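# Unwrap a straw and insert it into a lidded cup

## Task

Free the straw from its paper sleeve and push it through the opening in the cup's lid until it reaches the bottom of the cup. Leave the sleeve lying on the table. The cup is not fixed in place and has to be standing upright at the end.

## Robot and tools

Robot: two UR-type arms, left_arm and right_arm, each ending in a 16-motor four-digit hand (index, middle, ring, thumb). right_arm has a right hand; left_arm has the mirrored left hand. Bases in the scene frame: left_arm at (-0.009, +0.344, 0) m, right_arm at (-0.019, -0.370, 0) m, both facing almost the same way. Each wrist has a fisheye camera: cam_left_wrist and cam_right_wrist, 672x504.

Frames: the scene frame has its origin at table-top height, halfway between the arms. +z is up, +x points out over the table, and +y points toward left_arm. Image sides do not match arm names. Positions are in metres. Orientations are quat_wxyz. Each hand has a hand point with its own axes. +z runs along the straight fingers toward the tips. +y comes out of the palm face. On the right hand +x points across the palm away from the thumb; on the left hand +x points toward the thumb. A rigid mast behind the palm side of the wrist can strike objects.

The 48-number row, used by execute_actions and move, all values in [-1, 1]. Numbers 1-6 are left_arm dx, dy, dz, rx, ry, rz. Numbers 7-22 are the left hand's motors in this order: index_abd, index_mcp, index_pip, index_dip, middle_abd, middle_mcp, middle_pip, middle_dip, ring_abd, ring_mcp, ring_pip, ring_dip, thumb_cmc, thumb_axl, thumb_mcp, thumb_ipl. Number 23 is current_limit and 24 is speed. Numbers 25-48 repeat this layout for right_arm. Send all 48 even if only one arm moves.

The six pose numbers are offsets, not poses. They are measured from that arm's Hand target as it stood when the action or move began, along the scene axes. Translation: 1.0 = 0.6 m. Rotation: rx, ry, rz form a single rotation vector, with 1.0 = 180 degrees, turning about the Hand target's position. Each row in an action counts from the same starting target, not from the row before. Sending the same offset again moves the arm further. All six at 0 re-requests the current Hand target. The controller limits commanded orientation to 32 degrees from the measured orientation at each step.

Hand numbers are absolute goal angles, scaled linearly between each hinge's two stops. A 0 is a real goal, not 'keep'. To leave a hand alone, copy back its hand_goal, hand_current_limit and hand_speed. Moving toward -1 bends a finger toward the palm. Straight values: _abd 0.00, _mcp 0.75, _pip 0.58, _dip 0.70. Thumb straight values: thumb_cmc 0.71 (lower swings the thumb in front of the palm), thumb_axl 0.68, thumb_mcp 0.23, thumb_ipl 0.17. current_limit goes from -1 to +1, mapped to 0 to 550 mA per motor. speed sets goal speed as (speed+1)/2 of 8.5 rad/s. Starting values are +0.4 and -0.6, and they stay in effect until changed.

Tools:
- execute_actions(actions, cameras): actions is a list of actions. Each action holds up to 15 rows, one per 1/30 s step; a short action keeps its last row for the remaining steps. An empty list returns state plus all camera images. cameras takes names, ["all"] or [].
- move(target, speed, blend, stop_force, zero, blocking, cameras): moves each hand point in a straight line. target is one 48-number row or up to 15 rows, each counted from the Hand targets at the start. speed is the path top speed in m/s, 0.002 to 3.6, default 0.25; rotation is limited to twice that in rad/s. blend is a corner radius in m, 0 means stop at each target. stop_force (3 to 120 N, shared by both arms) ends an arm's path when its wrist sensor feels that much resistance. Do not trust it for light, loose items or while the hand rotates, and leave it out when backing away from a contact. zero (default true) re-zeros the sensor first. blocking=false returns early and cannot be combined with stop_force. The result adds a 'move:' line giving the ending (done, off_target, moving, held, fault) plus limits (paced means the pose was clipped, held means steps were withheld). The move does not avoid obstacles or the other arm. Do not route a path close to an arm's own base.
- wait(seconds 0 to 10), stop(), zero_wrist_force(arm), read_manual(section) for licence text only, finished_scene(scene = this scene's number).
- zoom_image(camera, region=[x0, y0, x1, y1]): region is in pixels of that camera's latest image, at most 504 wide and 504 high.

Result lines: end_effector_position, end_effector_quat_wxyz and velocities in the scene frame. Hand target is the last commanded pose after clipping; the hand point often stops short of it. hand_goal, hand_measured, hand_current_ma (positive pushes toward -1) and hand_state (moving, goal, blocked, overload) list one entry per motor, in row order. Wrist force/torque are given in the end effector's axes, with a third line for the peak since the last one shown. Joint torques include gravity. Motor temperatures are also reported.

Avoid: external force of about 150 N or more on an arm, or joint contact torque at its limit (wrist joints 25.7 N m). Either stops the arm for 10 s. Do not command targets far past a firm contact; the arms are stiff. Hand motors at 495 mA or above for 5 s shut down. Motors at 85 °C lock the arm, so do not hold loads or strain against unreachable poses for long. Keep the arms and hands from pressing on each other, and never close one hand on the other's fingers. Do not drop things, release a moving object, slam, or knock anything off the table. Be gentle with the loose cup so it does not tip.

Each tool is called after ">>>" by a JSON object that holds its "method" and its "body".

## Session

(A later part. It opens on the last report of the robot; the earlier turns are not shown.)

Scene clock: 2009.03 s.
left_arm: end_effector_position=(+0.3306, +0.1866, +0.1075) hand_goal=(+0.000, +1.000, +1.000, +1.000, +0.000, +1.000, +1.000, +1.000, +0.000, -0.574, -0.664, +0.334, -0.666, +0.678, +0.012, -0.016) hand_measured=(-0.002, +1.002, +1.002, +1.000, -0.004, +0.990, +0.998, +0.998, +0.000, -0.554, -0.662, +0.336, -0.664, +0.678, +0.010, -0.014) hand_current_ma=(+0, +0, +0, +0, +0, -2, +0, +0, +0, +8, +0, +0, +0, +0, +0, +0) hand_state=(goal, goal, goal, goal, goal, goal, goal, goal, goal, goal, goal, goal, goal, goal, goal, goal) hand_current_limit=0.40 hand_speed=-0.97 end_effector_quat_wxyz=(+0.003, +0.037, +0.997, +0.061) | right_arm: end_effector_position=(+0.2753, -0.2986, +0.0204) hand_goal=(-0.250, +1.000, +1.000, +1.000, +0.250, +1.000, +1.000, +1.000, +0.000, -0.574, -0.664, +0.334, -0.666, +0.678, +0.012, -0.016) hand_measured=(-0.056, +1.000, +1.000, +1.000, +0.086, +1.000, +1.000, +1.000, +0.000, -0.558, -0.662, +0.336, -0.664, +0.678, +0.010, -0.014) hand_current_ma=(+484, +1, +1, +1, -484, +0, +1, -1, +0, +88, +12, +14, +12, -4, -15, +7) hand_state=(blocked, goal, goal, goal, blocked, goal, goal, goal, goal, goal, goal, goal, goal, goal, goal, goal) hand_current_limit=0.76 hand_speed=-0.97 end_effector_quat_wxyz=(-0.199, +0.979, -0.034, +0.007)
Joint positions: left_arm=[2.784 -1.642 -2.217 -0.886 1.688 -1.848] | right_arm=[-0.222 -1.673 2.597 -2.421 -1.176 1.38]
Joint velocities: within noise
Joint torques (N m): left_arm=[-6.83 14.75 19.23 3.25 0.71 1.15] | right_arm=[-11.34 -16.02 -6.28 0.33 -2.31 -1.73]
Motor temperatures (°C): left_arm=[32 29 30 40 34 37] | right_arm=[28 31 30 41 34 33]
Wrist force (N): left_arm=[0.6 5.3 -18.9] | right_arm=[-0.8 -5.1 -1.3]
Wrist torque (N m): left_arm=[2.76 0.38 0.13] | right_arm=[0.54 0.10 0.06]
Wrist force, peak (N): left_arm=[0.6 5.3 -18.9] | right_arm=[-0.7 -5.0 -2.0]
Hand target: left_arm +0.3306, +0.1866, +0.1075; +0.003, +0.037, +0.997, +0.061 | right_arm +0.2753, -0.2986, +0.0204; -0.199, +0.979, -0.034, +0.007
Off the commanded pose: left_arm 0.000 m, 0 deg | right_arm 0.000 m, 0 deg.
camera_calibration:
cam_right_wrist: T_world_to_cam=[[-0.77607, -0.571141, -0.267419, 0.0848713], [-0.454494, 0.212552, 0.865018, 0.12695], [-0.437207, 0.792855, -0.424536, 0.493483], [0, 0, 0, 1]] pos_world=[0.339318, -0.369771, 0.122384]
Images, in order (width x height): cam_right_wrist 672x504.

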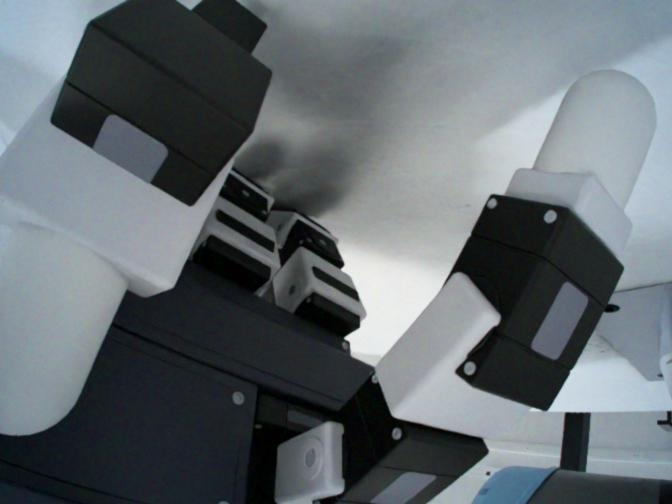

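>>> {"method": "move", "body": {"target": [[0,0,0,0,0,0,0,1,1,1,0,1,1,1,0,-0.574,-0.664,0.334,-0.666,0.678,0.012,-0.016,0.4,-0.97,0,0,0,0,0,0,0.12,1,1,1,-0.12,1,1,1,0,-0.574,-0.664,0.334,-0.666,0.678,0.012,-0.016,0.4,-0.97]], "speed": 0.01}}

>>> {"method": "move", "body": {"target": [[0,0,0,0,0,0,0,1,1,1,0,1,1,1,0,-0.574,-0.664,0.334,-0.666,0.678,0.012,-0.016,0.4,-0.97,0,0,0.2327,0,0,0,0.12,1,1,1,-0.12,1,1,1,0,-0.574,-0.664,0.334,-0.666,0.678,0.012,-0.016,0.4,-0.97],[0,0,0,0,0,0,0,1,1,1,0,1,1,1,0,-0.574,-0.664,0.334,-0.666,0.678,0.012,-0.016,0.4,-0.97,0.0507,0.172,0.2327,-0.16627,0.01163,0,0,1,1,1,0,1,1,1,0,-0.574,-0.664,0.334,-0.666,0.678,0.012,-0.016,0.4,-0.97]], "speed": 0.06, "cameras": ["cam_right_wrist"]}}

Scene clock: 2067.87 s.
left_arm: end_effector_position=(+0.3306, +0.1866, +0.1075) hand_goal=(+0.000, +1.000, +1.000, +1.000, +0.000, +1.000, +1.000, +1.000, +0.000, -0.574, -0.664, +0.334, -0.666, +0.678, +0.012, -0.016) hand_measured=(-0.006, +1.002, +1.002, +1.000, -0.004, +0.990, +0.998, +0.998, +0.000, -0.554, -0.662, +0.336, -0.664, +0.678, +0.010, -0.014) hand_current_ma=(-1, +0, +0, +0, +0, -2, +0, +0, +0, +8, +0, +0, +0, +0, +0, +0) hand_state=(goal, goal, goal, goal, goal, goal, goal, goal, goal, goal, goal, goal, goal, goal, goal, goal) hand_current_limit=0.40 hand_speed=-0.97 end_effector_quat_wxyz=(+0.003, +0.037, +0.997, +0.061) | right_arm: end_effector_position=(+0.2753, -0.2986, +0.0204) hand_goal=(+0.120, +1.000, +1.000, +1.000, -0.120, +1.000, +1.000, +1.000, +0.000, -0.574, -0.664, +0.334, -0.666, +0.678, +0.012, -0.016) hand_measured=(+0.112, +0.994, +1.000, +1.000, -0.110, +0.994, +1.000, +1.000, +0.000, -0.558, -0.662, +0.336, -0.664, +0.678, +0.010, -0.014) hand_current_ma=(-35, -29, +1, +1, +48, -31, +1, -1, +0, +88, +12, +14, +12, -4, -15, +7) hand_state=(goal, goal, goal, goal, goal, goal, goal, goal, goal, goal, goal, goal, goal, goal, goal, goal) hand_current_limit=0.40 hand_speed=-0.97 end_effector_quat_wxyz=(-0.199, +0.979, -0.034, +0.007)
Joint positions: left_arm=[2.784 -1.642 -2.217 -0.886 1.688 -1.848] | right_arm=[-0.222 -1.673 2.597 -2.421 -1.176 1.38]
Joint torques (N m): left_arm=[-6.24 14.27 18.51 3.11 0.79 1.16] | right_arm=[-5.89 -15.82 -10.21 0.32 1.51 -1.4]
Wrist force (N): left_arm=[-0.1 5.6 -17.8] | right_arm=[-1.1 -0.3 -0.6]
Wrist torque (N m): left_arm=[2.58 0.37 0.05] | right_arm=[0.20 0.11 0.06]
Wrist force, peak (N): left_arm=[0.2 5.2 -19.2] | right_arm=[-0.7 -5.1 -1.6]
Hand target: left_arm +0.3306, +0.1866, +0.1075; +0.003, +0.037, +0.997, +0.061 | right_arm +0.2753, -0.2986, +0.0204; -0.199, +0.979, -0.034, +0.007
Off the commanded pose: left_arm 0.000 m, 0 deg | right_arm 0.000 m, 0 deg.
move: done

Scene clock: 2076.67 s.
left_arm: end_effector_position=(+0.3306, +0.1866, +0.1075) hand_goal=(+0.000, +1.000, +1.000, +1.000, +0.000, +1.000, +1.000, +1.000, +0.000, -0.574, -0.664, +0.334, -0.666, +0.678, +0.012, -0.016) hand_measured=(-0.006, +1.002, +1.002, +1.000, -0.004, +0.990, +0.998, +0.998, +0.000, -0.554, -0.662, +0.336, -0.664, +0.678, +0.010, -0.014) hand_current_ma=(-1, +0, +0, +0, +0, -2, +0, +0, +0, +8, +0, +0, +0, +0, +0, +0) hand_state=(goal, goal, goal, goal, goal, goal, goal, goal, goal, goal, goal, goal, goal, goal, goal, goal) hand_current_limit=0.40 hand_speed=-0.97 end_effector_quat_wxyz=(+0.003, +0.037, +0.997, +0.061) | right_arm: end_effector_position=(+0.3057, -0.1954, +0.1600) hand_goal=(+0.000, +1.000, +1.000, +1.000, +0.000, +1.000, +1.000, +1.000, +0.000, -0.574, -0.664, +0.334, -0.666, +0.678, +0.012, -0.016) hand_measured=(+0.004, +0.994, +1.000, +1.000, -0.004, +0.994, +1.000, +1.000, +0.000, -0.558, -0.662, +0.336, -0.664, +0.678, +0.010, -0.014) hand_current_ma=(+15, -30, +1, +1, -15, -32, +1, -1, +0, +88, +12, +14, +12, -4, -15, +7) hand_state=(goal, goal, goal, goal, goal, goal, goal, goal, goal, goal, goal, goal, goal, goal, goal, goal) hand_current_limit=0.40 hand_speed=-0.97 end_effector_quat_wxyz=(+0.061, +0.998, -0.034, -0.002)
Joint positions: left_arm=[2.784 -1.642 -2.217 -0.886 1.688 -1.848] | right_arm=[0.403 -1.568 2.117 -2.067 -1.681 2.022]
Joint torques (N m): left_arm=[-7.53 13 19.41 3.18 0.66 1.19] | right_arm=[7.81 -11.76 -28.5 0.35 -1.83 1.63]
Wrist force (N): left_arm=[0.0 5.7 -18.1] | right_arm=[-0.3 0.6 0.1]
Wrist torque (N m): left_arm=[2.61 0.36 0.06] | right_arm=[0.11 -0.02 -0.02]
Wrist force, peak (N): left_arm=[0.1 5.7 -18.3] | right_arm=[-1.4 -0.1 0.3]
Hand target: left_arm +0.3306, +0.1866, +0.1075; +0.003, +0.037, +0.997, +0.061 | right_arm +0.3057, -0.1954, +0.1600; +0.061, +0.998, -0.034, -0.002
Off the commanded pose: left_arm 0.000 m, 0 deg | right_arm 0.000 m, 0 deg.
move: done
camera_calibration:
cam_right_wrist: T_world_to_cam=[[-0.779637, -0.62105, 0.0803904, 0.140428], [-0.425891, 0.619947, 0.659001, 0.101917], [-0.45911, 0.479544, -0.747833, 0.481432], [0, 0, 0, 1]] pos_world=[0.373919, -0.206838, 0.281578]
Images, in order (width x height): cam_right_wrist 672x504.

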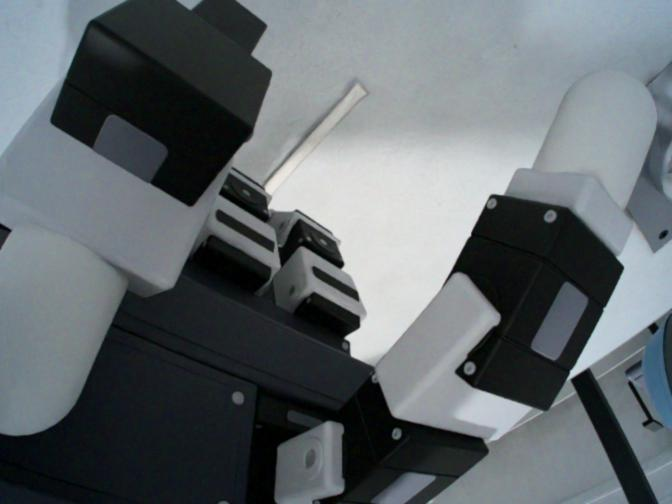

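>>> {"method": "zoom_image", "body": {"camera": "cam_right_wrist", "region": [240, 60, 400, 210]}}

Scaled by 3.150 from the camera's 672x504 image, which has a finer 960x720 frame.

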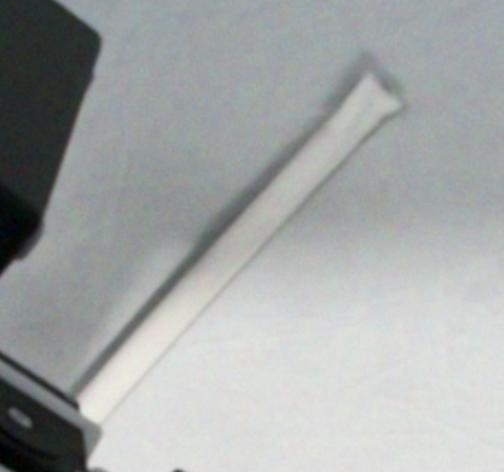

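>>> {"method": "move", "body": {"target": [0,0,0,0,0,0,0,1,1,1,0,1,1,1,0,-0.574,-0.664,0.334,-0.666,0.678,0.012,-0.016,0.4,-0.97,0,0,-0.075,0,0,0,0,1,1,1,0,1,1,1,0,-0.574,-0.664,0.334,-0.666,0.678,0.012,-0.016,0.4,-0.97], "speed": 0.04}}

>>> {"method": "move", "body": {"target": [0,0,0,0,0,0,0,1,1,1,0,1,1,1,0,-0.574,-0.664,0.334,-0.666,0.678,0.012,-0.016,0.4,-0.97,0,0,-0.03,0,0,0,0,1,1,1,0,1,1,1,0,-0.574,-0.664,0.334,-0.666,0.678,0.012,-0.016,0.4,-0.97], "speed": 0.004, "stop_force": 3, "cameras": ["all"]}}

Scene clock: 2092.33 s.
left_arm: end_effector_position=(+0.3306, +0.1866, +0.1075) hand_goal=(+0.000, +1.000, +1.000, +1.000, +0.000, +1.000, +1.000, +1.000, +0.000, -0.574, -0.664, +0.334, -0.666, +0.678, +0.012, -0.016) hand_measured=(-0.006, +1.002, +1.002, +1.000, -0.004, +0.990, +0.998, +0.998, +0.000, -0.554, -0.662, +0.336, -0.664, +0.678, +0.010, -0.014) hand_current_ma=(-1, +0, +0, +0, +0, -2, +0, +0, +0, +8, +0, +0, +0, +0, +0, +0) hand_state=(goal, goal, goal, goal, goal, goal, goal, goal, goal, goal, goal, goal, goal, goal, goal, goal) hand_current_limit=0.40 hand_speed=-0.97 end_effector_quat_wxyz=(+0.003, +0.037, +0.997, +0.061) | right_arm: end_effector_position=(+0.3057, -0.1954, +0.1151) hand_goal=(+0.000, +1.000, +1.000, +1.000, +0.000, +1.000, +1.000, +1.000, +0.000, -0.574, -0.664, +0.334, -0.666, +0.678, +0.012, -0.016) hand_measured=(+0.004, +0.994, +1.000, +1.000, -0.004, +0.994, +1.000, +1.000, +0.000, -0.558, -0.662, +0.336, -0.664, +0.678, +0.010, -0.014) hand_current_ma=(+15, -30, +1, +1, -15, -32, +1, -1, +0, +88, +12, +14, +12, -4, -15, +7) hand_state=(goal, goal, goal, goal, goal, goal, goal, goal, goal, goal, goal, goal, goal, goal, goal, goal) hand_current_limit=0.40 hand_speed=-0.97 end_effector_quat_wxyz=(+0.061, +0.998, -0.034, -0.002)
Joint positions: left_arm=[2.784 -1.642 -2.217 -0.886 1.688 -1.848] | right_arm=[0.403 -1.495 2.181 -2.203 -1.681 2.022]
Joint torques (N m): left_arm=[-6.58 10.85 19.32 3.14 0.73 1.16] | right_arm=[1.55 -12.17 -8.43 -5.13 -0.93 1.49]
Wrist force (N): left_arm=[0.0 5.4 -18.0] | right_arm=[-0.2 0.9 0.1]
Wrist torque (N m): left_arm=[2.59 0.36 0.06] | right_arm=[0.15 -0.03 0.01]
Wrist force, peak (N): left_arm=[-0.1 5.5 -18.4] | right_arm=[-0.4 1.2 0.0]
Hand target: left_arm +0.3306, +0.1866, +0.1075; +0.003, +0.037, +0.997, +0.061 | right_arm +0.3057, -0.1954, +0.1150; +0.061, +0.998, -0.034, -0.002
Off the commanded pose: left_arm 0.000 m, 0 deg | right_arm 0.000 m, 0 deg.
move: done

Scene clock: 2094.97 s.
left_arm: end_effector_position=(+0.3306, +0.1866, +0.1075) hand_goal=(+0.000, +1.000, +1.000, +1.000, +0.000, +1.000, +1.000, +1.000, +0.000, -0.574, -0.664, +0.334, -0.666, +0.678, +0.012, -0.016) hand_measured=(-0.010, +1.002, +1.002, +1.000, -0.004, +0.990, +0.998, +0.998, +0.000, -0.554, -0.662, +0.336, -0.664, +0.678, +0.010, -0.014) hand_current_ma=(-2, +0, +0, +0, +0, -2, +0, +0, +0, +8, +0, +0, +0, +0, +0, +0) hand_state=(goal, goal, goal, goal, goal, goal, goal, goal, goal, goal, goal, goal, goal, goal, goal, goal) hand_current_limit=0.40 hand_speed=-0.97 end_effector_quat_wxyz=(+0.003, +0.037, +0.997, +0.061) | right_arm: end_effector_position=(+0.3057, -0.1955, +0.1094) hand_goal=(+0.000, +1.000, +1.000, +1.000, +0.000, +1.000, +1.000, +1.000, +0.000, -0.574, -0.664, +0.334, -0.666, +0.678, +0.012, -0.016) hand_measured=(+0.000, +0.996, +1.000, +1.000, -0.004, +0.994, +1.000, +1.000, +0.000, -0.558, -0.662, +0.336, -0.664, +0.678, +0.010, -0.014) hand_current_ma=(+2, -21, +1, +1, -15, -32, +1, -1, +0, +88, +12, +14, +12, -4, -15, +7) hand_state=(goal, goal, goal, goal, goal, goal, goal, goal, goal, goal, goal, goal, goal, goal, goal, goal) hand_current_limit=0.40 hand_speed=-0.97 end_effector_quat_wxyz=(+0.061, +0.998, -0.034, -0.002)
Joint positions: left_arm=[2.784 -1.642 -2.217 -0.886 1.688 -1.848] | right_arm=[0.403 -1.484 2.188 -2.221 -1.681 2.022]
Joint torques (N m): left_arm=[-6.93 11.33 19.67 3.04 0.61 1.16] | right_arm=[0.2 -26.99 -24.94 0.36 -0.49 1.22]
Wrist force (N): left_arm=[-0.3 5.8 -17.8] | right_arm=[-0.2 2.8 -2.3]
Wrist torque (N m): left_arm=[2.60 0.35 0.01] | right_arm=[0.39 -0.07 -0.03]
Wrist force, peak (N): left_arm=[-0.3 6.0 -18.1] | right_arm=[-0.1 3.5 -3.8]
Hand target: left_arm +0.3306, +0.1866, +0.1075; +0.003, +0.037, +0.997, +0.061 | right_arm +0.3057, -0.1954, +0.1094; +0.061, +0.998, -0.034, -0.002 (not the last commanded pose)
Off the commanded pose: left_arm 0.000 m, 0 deg | right_arm 0.012 m, 0 deg.
move: contact (right_arm)
camera_calibration:
cam_left_wrist: T_world_to_cam=[[0.739277, -0.666052, -0.0992239, -0.136396], [-0.448883, -0.597251, 0.664677, 0.141168], [-0.501971, -0.44684, -0.740513, 0.459635], [0, 0, 0, 1]] pos_world=[0.394925, 0.19885, 0.233001]
cam_right_wrist: T_world_to_cam=[[-0.779603, -0.621099, 0.0803393, 0.144493], [-0.425953, 0.619898, 0.659007, 0.13534], [-0.459111, 0.479543, -0.747834, 0.443517], [0, 0, 0, 1]] pos_world=[0.373919, -0.206838, 0.230878]

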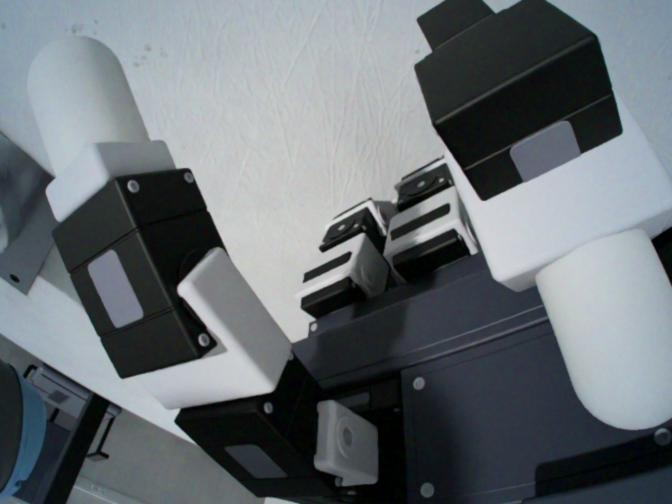

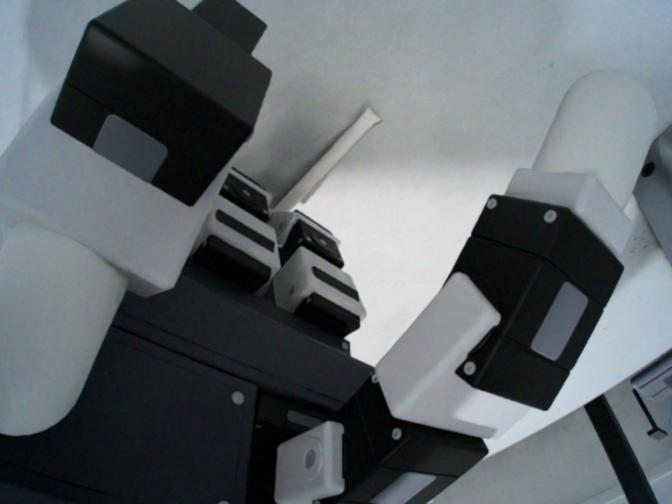

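>>> {"method": "move", "body": {"target": [0,0,0,0,0,0,0,1,1,1,0,1,1,1,0,-0.574,-0.664,0.334,-0.666,0.678,0.012,-0.016,0.4,-0.97,0,0,-0.02,0,0,0,0,1,1,1,0,1,1,1,0,-0.574,-0.664,0.334,-0.666,0.678,0.012,-0.016,0.4,-0.97], "speed": 0.002, "stop_force": 18}}

>>> {"method": "move", "body": {"target": [0,0,0,0,0,0,0,1,1,1,0,1,1,1,0,-0.574,-0.664,0.334,-0.666,0.678,0.012,-0.016,0.4,-0.97,-0.00025,-0.00333,-0.0008,0,0,0,0,1,1,1,0,1,1,1,0,-0.574,-0.664,0.334,-0.666,0.678,0.012,-0.016,0.4,-0.97], "speed": 0.003}}

>>> {"method": "move", "body": {"target": [0,0,0,0,0,0,0,1,1,1,0,1,1,1,0,-0.574,-0.664,0.334,-0.666,0.678,0.012,-0.016,0.4,-0.97,-0.00025,-0.00333,-0.0008,0,0,0,0,1,1,1,0,1,1,1,0,-0.574,-0.664,0.334,-0.666,0.678,0.012,-0.016,0.4,-0.97], "speed": 0.003}}

Scene clock: 2105.43 s.
left_arm: end_effector_position=(+0.3306, +0.1866, +0.1075) hand_goal=(+0.000, +1.000, +1.000, +1.000, +0.000, +1.000, +1.000, +1.000, +0.000, -0.574, -0.664, +0.334, -0.666, +0.678, +0.012, -0.016) hand_measured=(-0.026, +1.002, +1.002, +1.000, -0.004, +0.990, +0.998, +0.998, +0.000, -0.554, -0.662, +0.336, -0.664, +0.678, +0.010, -0.014) hand_current_ma=(-10, +0, +0, +0, +0, -2, +0, +0, +0, +8, +0, +0, +0, +0, +0, +0) hand_state=(blocked, goal, goal, goal, goal, goal, goal, goal, goal, goal, goal, goal, goal, goal, goal, goal) hand_current_limit=0.40 hand_speed=-0.97 end_effector_quat_wxyz=(+0.003, +0.037, +0.997, +0.061) | right_arm: end_effector_position=(+0.3057, -0.1954, +0.1076) hand_goal=(+0.000, +1.000, +1.000, +1.000, +0.000, +1.000, +1.000, +1.000, +0.000, -0.574, -0.664, +0.334, -0.666, +0.678, +0.012, -0.016) hand_measured=(-0.016, +1.000, +1.002, +1.000, -0.004, +0.994, +1.000, +1.000, +0.000, -0.558, -0.662, +0.336, -0.664, +0.678, +0.010, -0.014) hand_current_ma=(-74, +4, +6, +3, -15, -32, +1, -1, +0, +88, +12, +14, +12, -4, -15, +7) hand_state=(goal, goal, goal, goal, goal, goal, goal, goal, goal, goal, goal, goal, goal, goal, goal, goal) hand_current_limit=0.40 hand_speed=-0.97 end_effector_quat_wxyz=(+0.061, +0.998, -0.034, -0.002)
Joint positions: left_arm=[2.784 -1.642 -2.217 -0.886 1.688 -1.848] | right_arm=[0.403 -1.481 2.19 -2.227 -1.681 2.022]
Joint torques (N m): left_arm=[-7.39 9.99 19.04 3.3 0.72 1.2] | right_arm=[2.76 -20.52 -14.41 1.41 0.87 1.57]
Wrist force (N): left_arm=[-0.9 5.3 -16.4] | right_arm=[1.1 11.3 -19.5]
Wrist torque (N m): left_arm=[2.37 0.21 -0.09] | right_arm=[2.60 -0.41 0.01]
Wrist force, peak (N): left_arm=[-0.3 5.8 -18.6] | right_arm=[1.0 11.6 -20.5]
Hand target: left_arm +0.3306, +0.1866, +0.1075; +0.003, +0.037, +0.997, +0.061 | right_arm +0.3057, -0.1954, +0.1077; +0.061, +0.998, -0.034, -0.002 (not the last commanded pose)
Off the commanded pose: left_arm 0.000 m, 0 deg | right_arm 0.010 m, 0 deg.
move: contact (right_arm)

Scene clock: 2106.33 s.
left_arm: end_effector_position=(+0.3306, +0.1866, +0.1075) hand_goal=(+0.000, +1.000, +1.000, +1.000, +0.000, +1.000, +1.000, +1.000, +0.000, -0.574, -0.664, +0.334, -0.666, +0.678, +0.012, -0.016) hand_measured=(-0.026, +1.002, +1.002, +1.000, -0.004, +0.990, +0.998, +0.998, +0.000, -0.554, -0.662, +0.336, -0.664, +0.678, +0.010, -0.014) hand_current_ma=(-11, +0, +0, +0, +0, -2, +0, +0, +0, +8, +0, +0, +0, +0, +0, +0) hand_state=(blocked, goal, goal, goal, goal, goal, goal, goal, goal, goal, goal, goal, goal, goal, goal, goal) hand_current_limit=0.40 hand_speed=-0.97 end_effector_quat_wxyz=(+0.003, +0.037, +0.997, +0.061) | right_arm: end_effector_position=(+0.3056, -0.1973, +0.1072) hand_goal=(+0.000, +1.000, +1.000, +1.000, +0.000, +1.000, +1.000, +1.000, +0.000, -0.574, -0.664, +0.334, -0.666, +0.678, +0.012, -0.016) hand_measured=(-0.018, +1.002, +1.002, +1.002, -0.004, +0.994, +1.000, +1.000, +0.000, -0.558, -0.662, +0.336, -0.664, +0.678, +0.010, -0.014) hand_current_ma=(-82, +15, +11, +6, -15, -32, +1, -1, +0, +88, +12, +14, +12, -4, -15, +7) hand_state=(goal, goal, goal, goal, goal, goal, goal, goal, goal, goal, goal, goal, goal, goal, goal, goal) hand_current_limit=0.40 hand_speed=-0.97 end_effector_quat_wxyz=(+0.061, +0.998, -0.034, -0.002)
Joint positions: left_arm=[2.784 -1.642 -2.217 -0.886 1.688 -1.848] | right_arm=[0.399 -1.483 2.194 -2.229 -1.681 2.019]
Joint torques (N m): left_arm=[-7.73 9.3 19.21 3.02 0.64 1.19] | right_arm=[-11.91 -18.85 -0.87 -2.6 -3.73 -2.06]
Wrist force (N): left_arm=[-1.2 3.6 -16.1] | right_arm=[1.2 -3.4 -18.8]
Wrist torque (N m): left_arm=[2.38 0.25 -0.15] | right_arm=[3.38 -0.38 0.41]
Wrist force, peak (N): left_arm=[-1.1 5.0 -16.7] | right_arm=[1.2 11.3 -19.6]
Hand target: left_arm +0.3306, +0.1866, +0.1075; +0.003, +0.037, +0.997, +0.061 | right_arm +0.3056, -0.1974, +0.1072; +0.061, +0.998, -0.034, -0.002
Off the commanded pose: left_arm 0.000 m, 0 deg | right_arm 0.000 m, 0 deg.
move: done

Scene clock: 2107.23 s.
left_arm: end_effector_position=(+0.3306, +0.1866, +0.1075) hand_goal=(+0.000, +1.000, +1.000, +1.000, +0.000, +1.000, +1.000, +1.000, +0.000, -0.574, -0.664, +0.334, -0.666, +0.678, +0.012, -0.016) hand_measured=(-0.028, +1.002, +1.002, +1.000, -0.004, +0.990, +0.998, +0.998, +0.000, -0.554, -0.662, +0.336, -0.664, +0.678, +0.010, -0.014) hand_current_ma=(-13, +0, +0, +0, +0, -2, +0, +0, +0, +8, +0, +0, +0, +0, +0, +0) hand_state=(blocked, goal, goal, goal, goal, goal, goal, goal, goal, goal, goal, goal, goal, goal, goal, goal) hand_current_limit=0.40 hand_speed=-0.97 end_effector_quat_wxyz=(+0.003, +0.037, +0.997, +0.061) | right_arm: end_effector_position=(+0.3054, -0.1993, +0.1067) hand_goal=(+0.000, +1.000, +1.000, +1.000, +0.000, +1.000, +1.000, +1.000, +0.000, -0.574, -0.664, +0.334, -0.666, +0.678, +0.012, -0.016) hand_measured=(-0.026, +1.004, +1.002, +1.002, -0.004, +0.994, +1.000, +1.000, +0.000, -0.558, -0.662, +0.336, -0.664, +0.678, +0.010, -0.014) hand_current_ma=(-117, +19, +14, +7, -15, -32, +1, -1, +0, +88, +12, +14, +12, -4, -15, +7) hand_state=(blocked, goal, goal, goal, goal, goal, goal, goal, goal, goal, goal, goal, goal, goal, goal, goal) hand_current_limit=0.40 hand_speed=-0.97 end_effector_quat_wxyz=(+0.061, +0.998, -0.034, -0.002) end_effector_velocity=(+0.001, -0.001, +0.001) end_effector_angular_velocity=(+0.002, -0.003, -0.003)
Joint positions: left_arm=[2.784 -1.642 -2.217 -0.886 1.688 -1.848] | right_arm=[0.395 -1.485 2.198 -2.232 -1.681 2.014]
Joint velocities: left_arm=[within noise] | right_arm=[-0.005 -0.002 0 -0.002 0 -0.001]
Joint torques (N m): left_arm=[-7.93 10.35 18.85 3.22 0.56 1.24] | right_arm=[-12.54 -18.62 1.82 -2.04 -5.46 -2.04]
Wrist force (N): left_arm=[-1.1 2.7 -15.1] | right_arm=[1.7 -5.7 -22.2]
Wrist torque (N m): left_arm=[2.33 0.17 -0.17] | right_arm=[4.08 -0.42 0.51]
Wrist force, peak (N): left_arm=[-1.0 3.0 -16.1] | right_arm=[1.7 -5.7 -22.2]
Hand target: left_arm +0.3306, +0.1866, +0.1075; +0.003, +0.037, +0.997, +0.061 | right_arm +0.3054, -0.1994, +0.1067; +0.061, +0.998, -0.034, -0.002
Off the commanded pose: left_arm 0.000 m, 0 deg | right_arm 0.000 m, 0 deg.
move: done

>>> {"method": "move", "body": {"target": [[0,0,0,0,0,0,0,1,1,1,0,1,1,1,0,-0.574,-0.664,0.334,-0.666,0.678,0.012,-0.016,0.4,-0.97,0,0,0.01,0,0,0,0,1,1,1,0,1,1,1,0,-0.574,-0.664,0.334,-0.666,0.678,0.012,-0.016,0.4,-0.97],[0,0,0,0,0,0,0,1,1,1,0,1,1,1,0,-0.574,-0.664,0.334,-0.666,0.678,0.012,-0.016,0.4,-0.97,0.01,-0.05,0.18,0.0388,-0.00271,0,0,1,1,1,0,1,1,1,0,-0.574,-0.664,0.334,-0.666,0.678,0.012,-0.016,0.4,-0.97]], "speed": [0.01, 0.06]}}

>>> {"method": "move", "body": {"target": [0,0,0,0,0,0,0,1,1,1,0,1,1,1,0,-0.574,-0.664,0.334,-0.666,0.678,0.012,-0.016,0.4,-0.97,0,0,0,0,0,0,0,0.753,-0.737,-0.609,0,0.753,-0.737,-0.609,0,-0.574,-0.664,0.334,-0.666,0.678,0.012,-0.016,0.4,-0.85], "speed": 0.05, "cameras": ["cam_right_wrist"]}}

Scene clock: 2335.33 s.
left_arm: end_effector_position=(+0.3306, +0.1866, +0.1075) hand_goal=(+0.000, +1.000, +1.000, +1.000, +0.000, +1.000, +1.000, +1.000, +0.000, -0.574, -0.664, +0.334, -0.666, +0.678, +0.012, -0.016) hand_measured=(-0.030, +1.002, +1.002, +1.000, -0.004, +0.990, +0.998, +0.998, +0.000, -0.554, -0.662, +0.336, -0.664, +0.678, +0.010, -0.014) hand_current_ma=(-14, +0, +0, +0, +0, -2, +0, +0, +0, +8, +0, +0, +0, +0, +0, +0) hand_state=(blocked, goal, goal, goal, goal, goal, goal, goal, goal, goal, goal, goal, goal, goal, goal, goal) hand_current_limit=0.40 hand_speed=-0.97 end_effector_quat_wxyz=(+0.003, +0.037, +0.997, +0.061) | right_arm: end_effector_position=(+0.3114, -0.2294, +0.2146) hand_goal=(+0.000, +1.000, +1.000, +1.000, +0.000, +1.000, +1.000, +1.000, +0.000, -0.574, -0.664, +0.334, -0.666, +0.678, +0.012, -0.016) hand_measured=(-0.004, +0.998, +1.000, +1.000, -0.004, +0.994, +1.000, +1.000, +0.000, -0.558, -0.662, +0.336, -0.664, +0.678, +0.010, -0.014) hand_current_ma=(-15, -14, +1, +1, -15, -32, +1, -1, +0, +88, +12, +14, +12, -4, -15, +7) hand_state=(goal, goal, goal, goal, goal, goal, goal, goal, goal, goal, goal, goal, goal, goal, goal, goal) hand_current_limit=0.40 hand_speed=-0.97 end_effector_quat_wxyz=(+0.000, +0.999, -0.035, +0.000)
Joint positions: left_arm=[2.784 -1.642 -2.217 -0.886 1.688 -1.848] | right_arm=[0.261 -1.725 2.086 -1.932 -1.571 1.877]
Joint torques (N m): left_arm=[-7.19 9.08 18.73 3.17 0.51 1.33] | right_arm=[-10.31 -21.96 -29.1 0.42 1.26 -1.9]
Wrist force (N): left_arm=[-0.3 3.6 -15.0] | right_arm=[0.4 0.1 -0.1]
Wrist torque (N m): left_arm=[2.29 0.24 -0.03] | right_arm=[0.08 -0.10 0.15]
Wrist force, peak (N): left_arm=[-0.1 2.9 -15.5] | right_arm=[1.8 -6.1 -22.2]
Hand target: left_arm +0.3306, +0.1866, +0.1075; +0.003, +0.037, +0.997, +0.061 | right_arm +0.3114, -0.2294, +0.2147; +0.000, +0.999, -0.035, +0.000
Off the commanded pose: left_arm 0.000 m, 0 deg | right_arm 0.000 m, 0 deg.
move: done

Scene clock: 2338.87 s.
left_arm: end_effector_position=(+0.3306, +0.1866, +0.1075) hand_goal=(+0.000, +1.000, +1.000, +1.000, +0.000, +1.000, +1.000, +1.000, +0.000, -0.574, -0.664, +0.334, -0.666, +0.678, +0.012, -0.016) hand_measured=(-0.030, +1.002, +1.002, +1.000, -0.004, +0.990, +0.998, +0.998, +0.000, -0.554, -0.662, +0.336, -0.664, +0.678, +0.010, -0.014) hand_current_ma=(-14, +0, +0, +0, +0, -2, +0, +0, +0, +8, +0, +0, +0, +0, +0, +0) hand_state=(blocked, goal, goal, goal, goal, goal, goal, goal, goal, goal, goal, goal, goal, goal, goal, goal) hand_current_limit=0.40 hand_speed=-0.97 end_effector_quat_wxyz=(+0.003, +0.037, +0.997, +0.061) | right_arm: end_effector_position=(+0.3114, -0.2294, +0.2147) hand_goal=(+0.000, +0.754, -0.736, -0.608, +0.000, +0.754, -0.736, -0.608, +0.000, -0.574, -0.664, +0.334, -0.666, +0.678, +0.012, -0.016) hand_measured=(-0.004, +0.754, -0.728, -0.604, -0.004, +0.754, -0.728, -0.606, +0.000, -0.558, -0.662, +0.336, -0.664, +0.678, +0.010, -0.014) hand_current_ma=(-15, +4, +38, +15, -15, +4, +39, +13, +0, +88, +12, +14, +12, -4, -15, +7) hand_state=(goal, goal, goal, goal, goal, goal, goal, goal, goal, goal, goal, goal, goal, goal, goal, goal) hand_current_limit=0.40 hand_speed=-0.85 end_effector_quat_wxyz=(+0.000, +0.999, -0.035, +0.000)
Joint positions: left_arm=[2.784 -1.642 -2.217 -0.886 1.688 -1.848] | right_arm=[0.261 -1.725 2.085 -1.931 -1.571 1.877]
Joint torques (N m): left_arm=[-6.81 7.76 17.93 2.98 0.59 1.16] | right_arm=[-9.48 -21.06 -30.06 0.28 1.12 -1.8]
Wrist force (N): left_arm=[-0.6 3.2 -14.8] | right_arm=[0.0 -0.1 0.3]
Wrist torque (N m): left_arm=[2.21 0.28 -0.06] | right_arm=[0.08 -0.07 0.11]
Wrist force, peak (N): left_arm=[-0.3 3.3 -15.4] | right_arm=[0.0 -0.1 0.6]
Hand target: left_arm +0.3306, +0.1866, +0.1075; +0.003, +0.037, +0.997, +0.061 | right_arm +0.3114, -0.2294, +0.2147; +0.000, +0.999, -0.035, +0.000
Off the commanded pose: left_arm 0.000 m, 0 deg | right_arm 0.000 m, 0 deg.
move: done
camera_calibration:
cam_right_wrist: T_world_to_cam=[[-0.779946, -0.625842, -0.0024371, 0.136155], [-0.431928, 0.535458, 0.725757, 0.0576061], [-0.452904, 0.567104, -0.687947, 0.546533], [0, 0, 0, 1]] pos_world=[0.378602, -0.255575, 0.33451]
Images, in order (width x height): cam_right_wrist 672x504.

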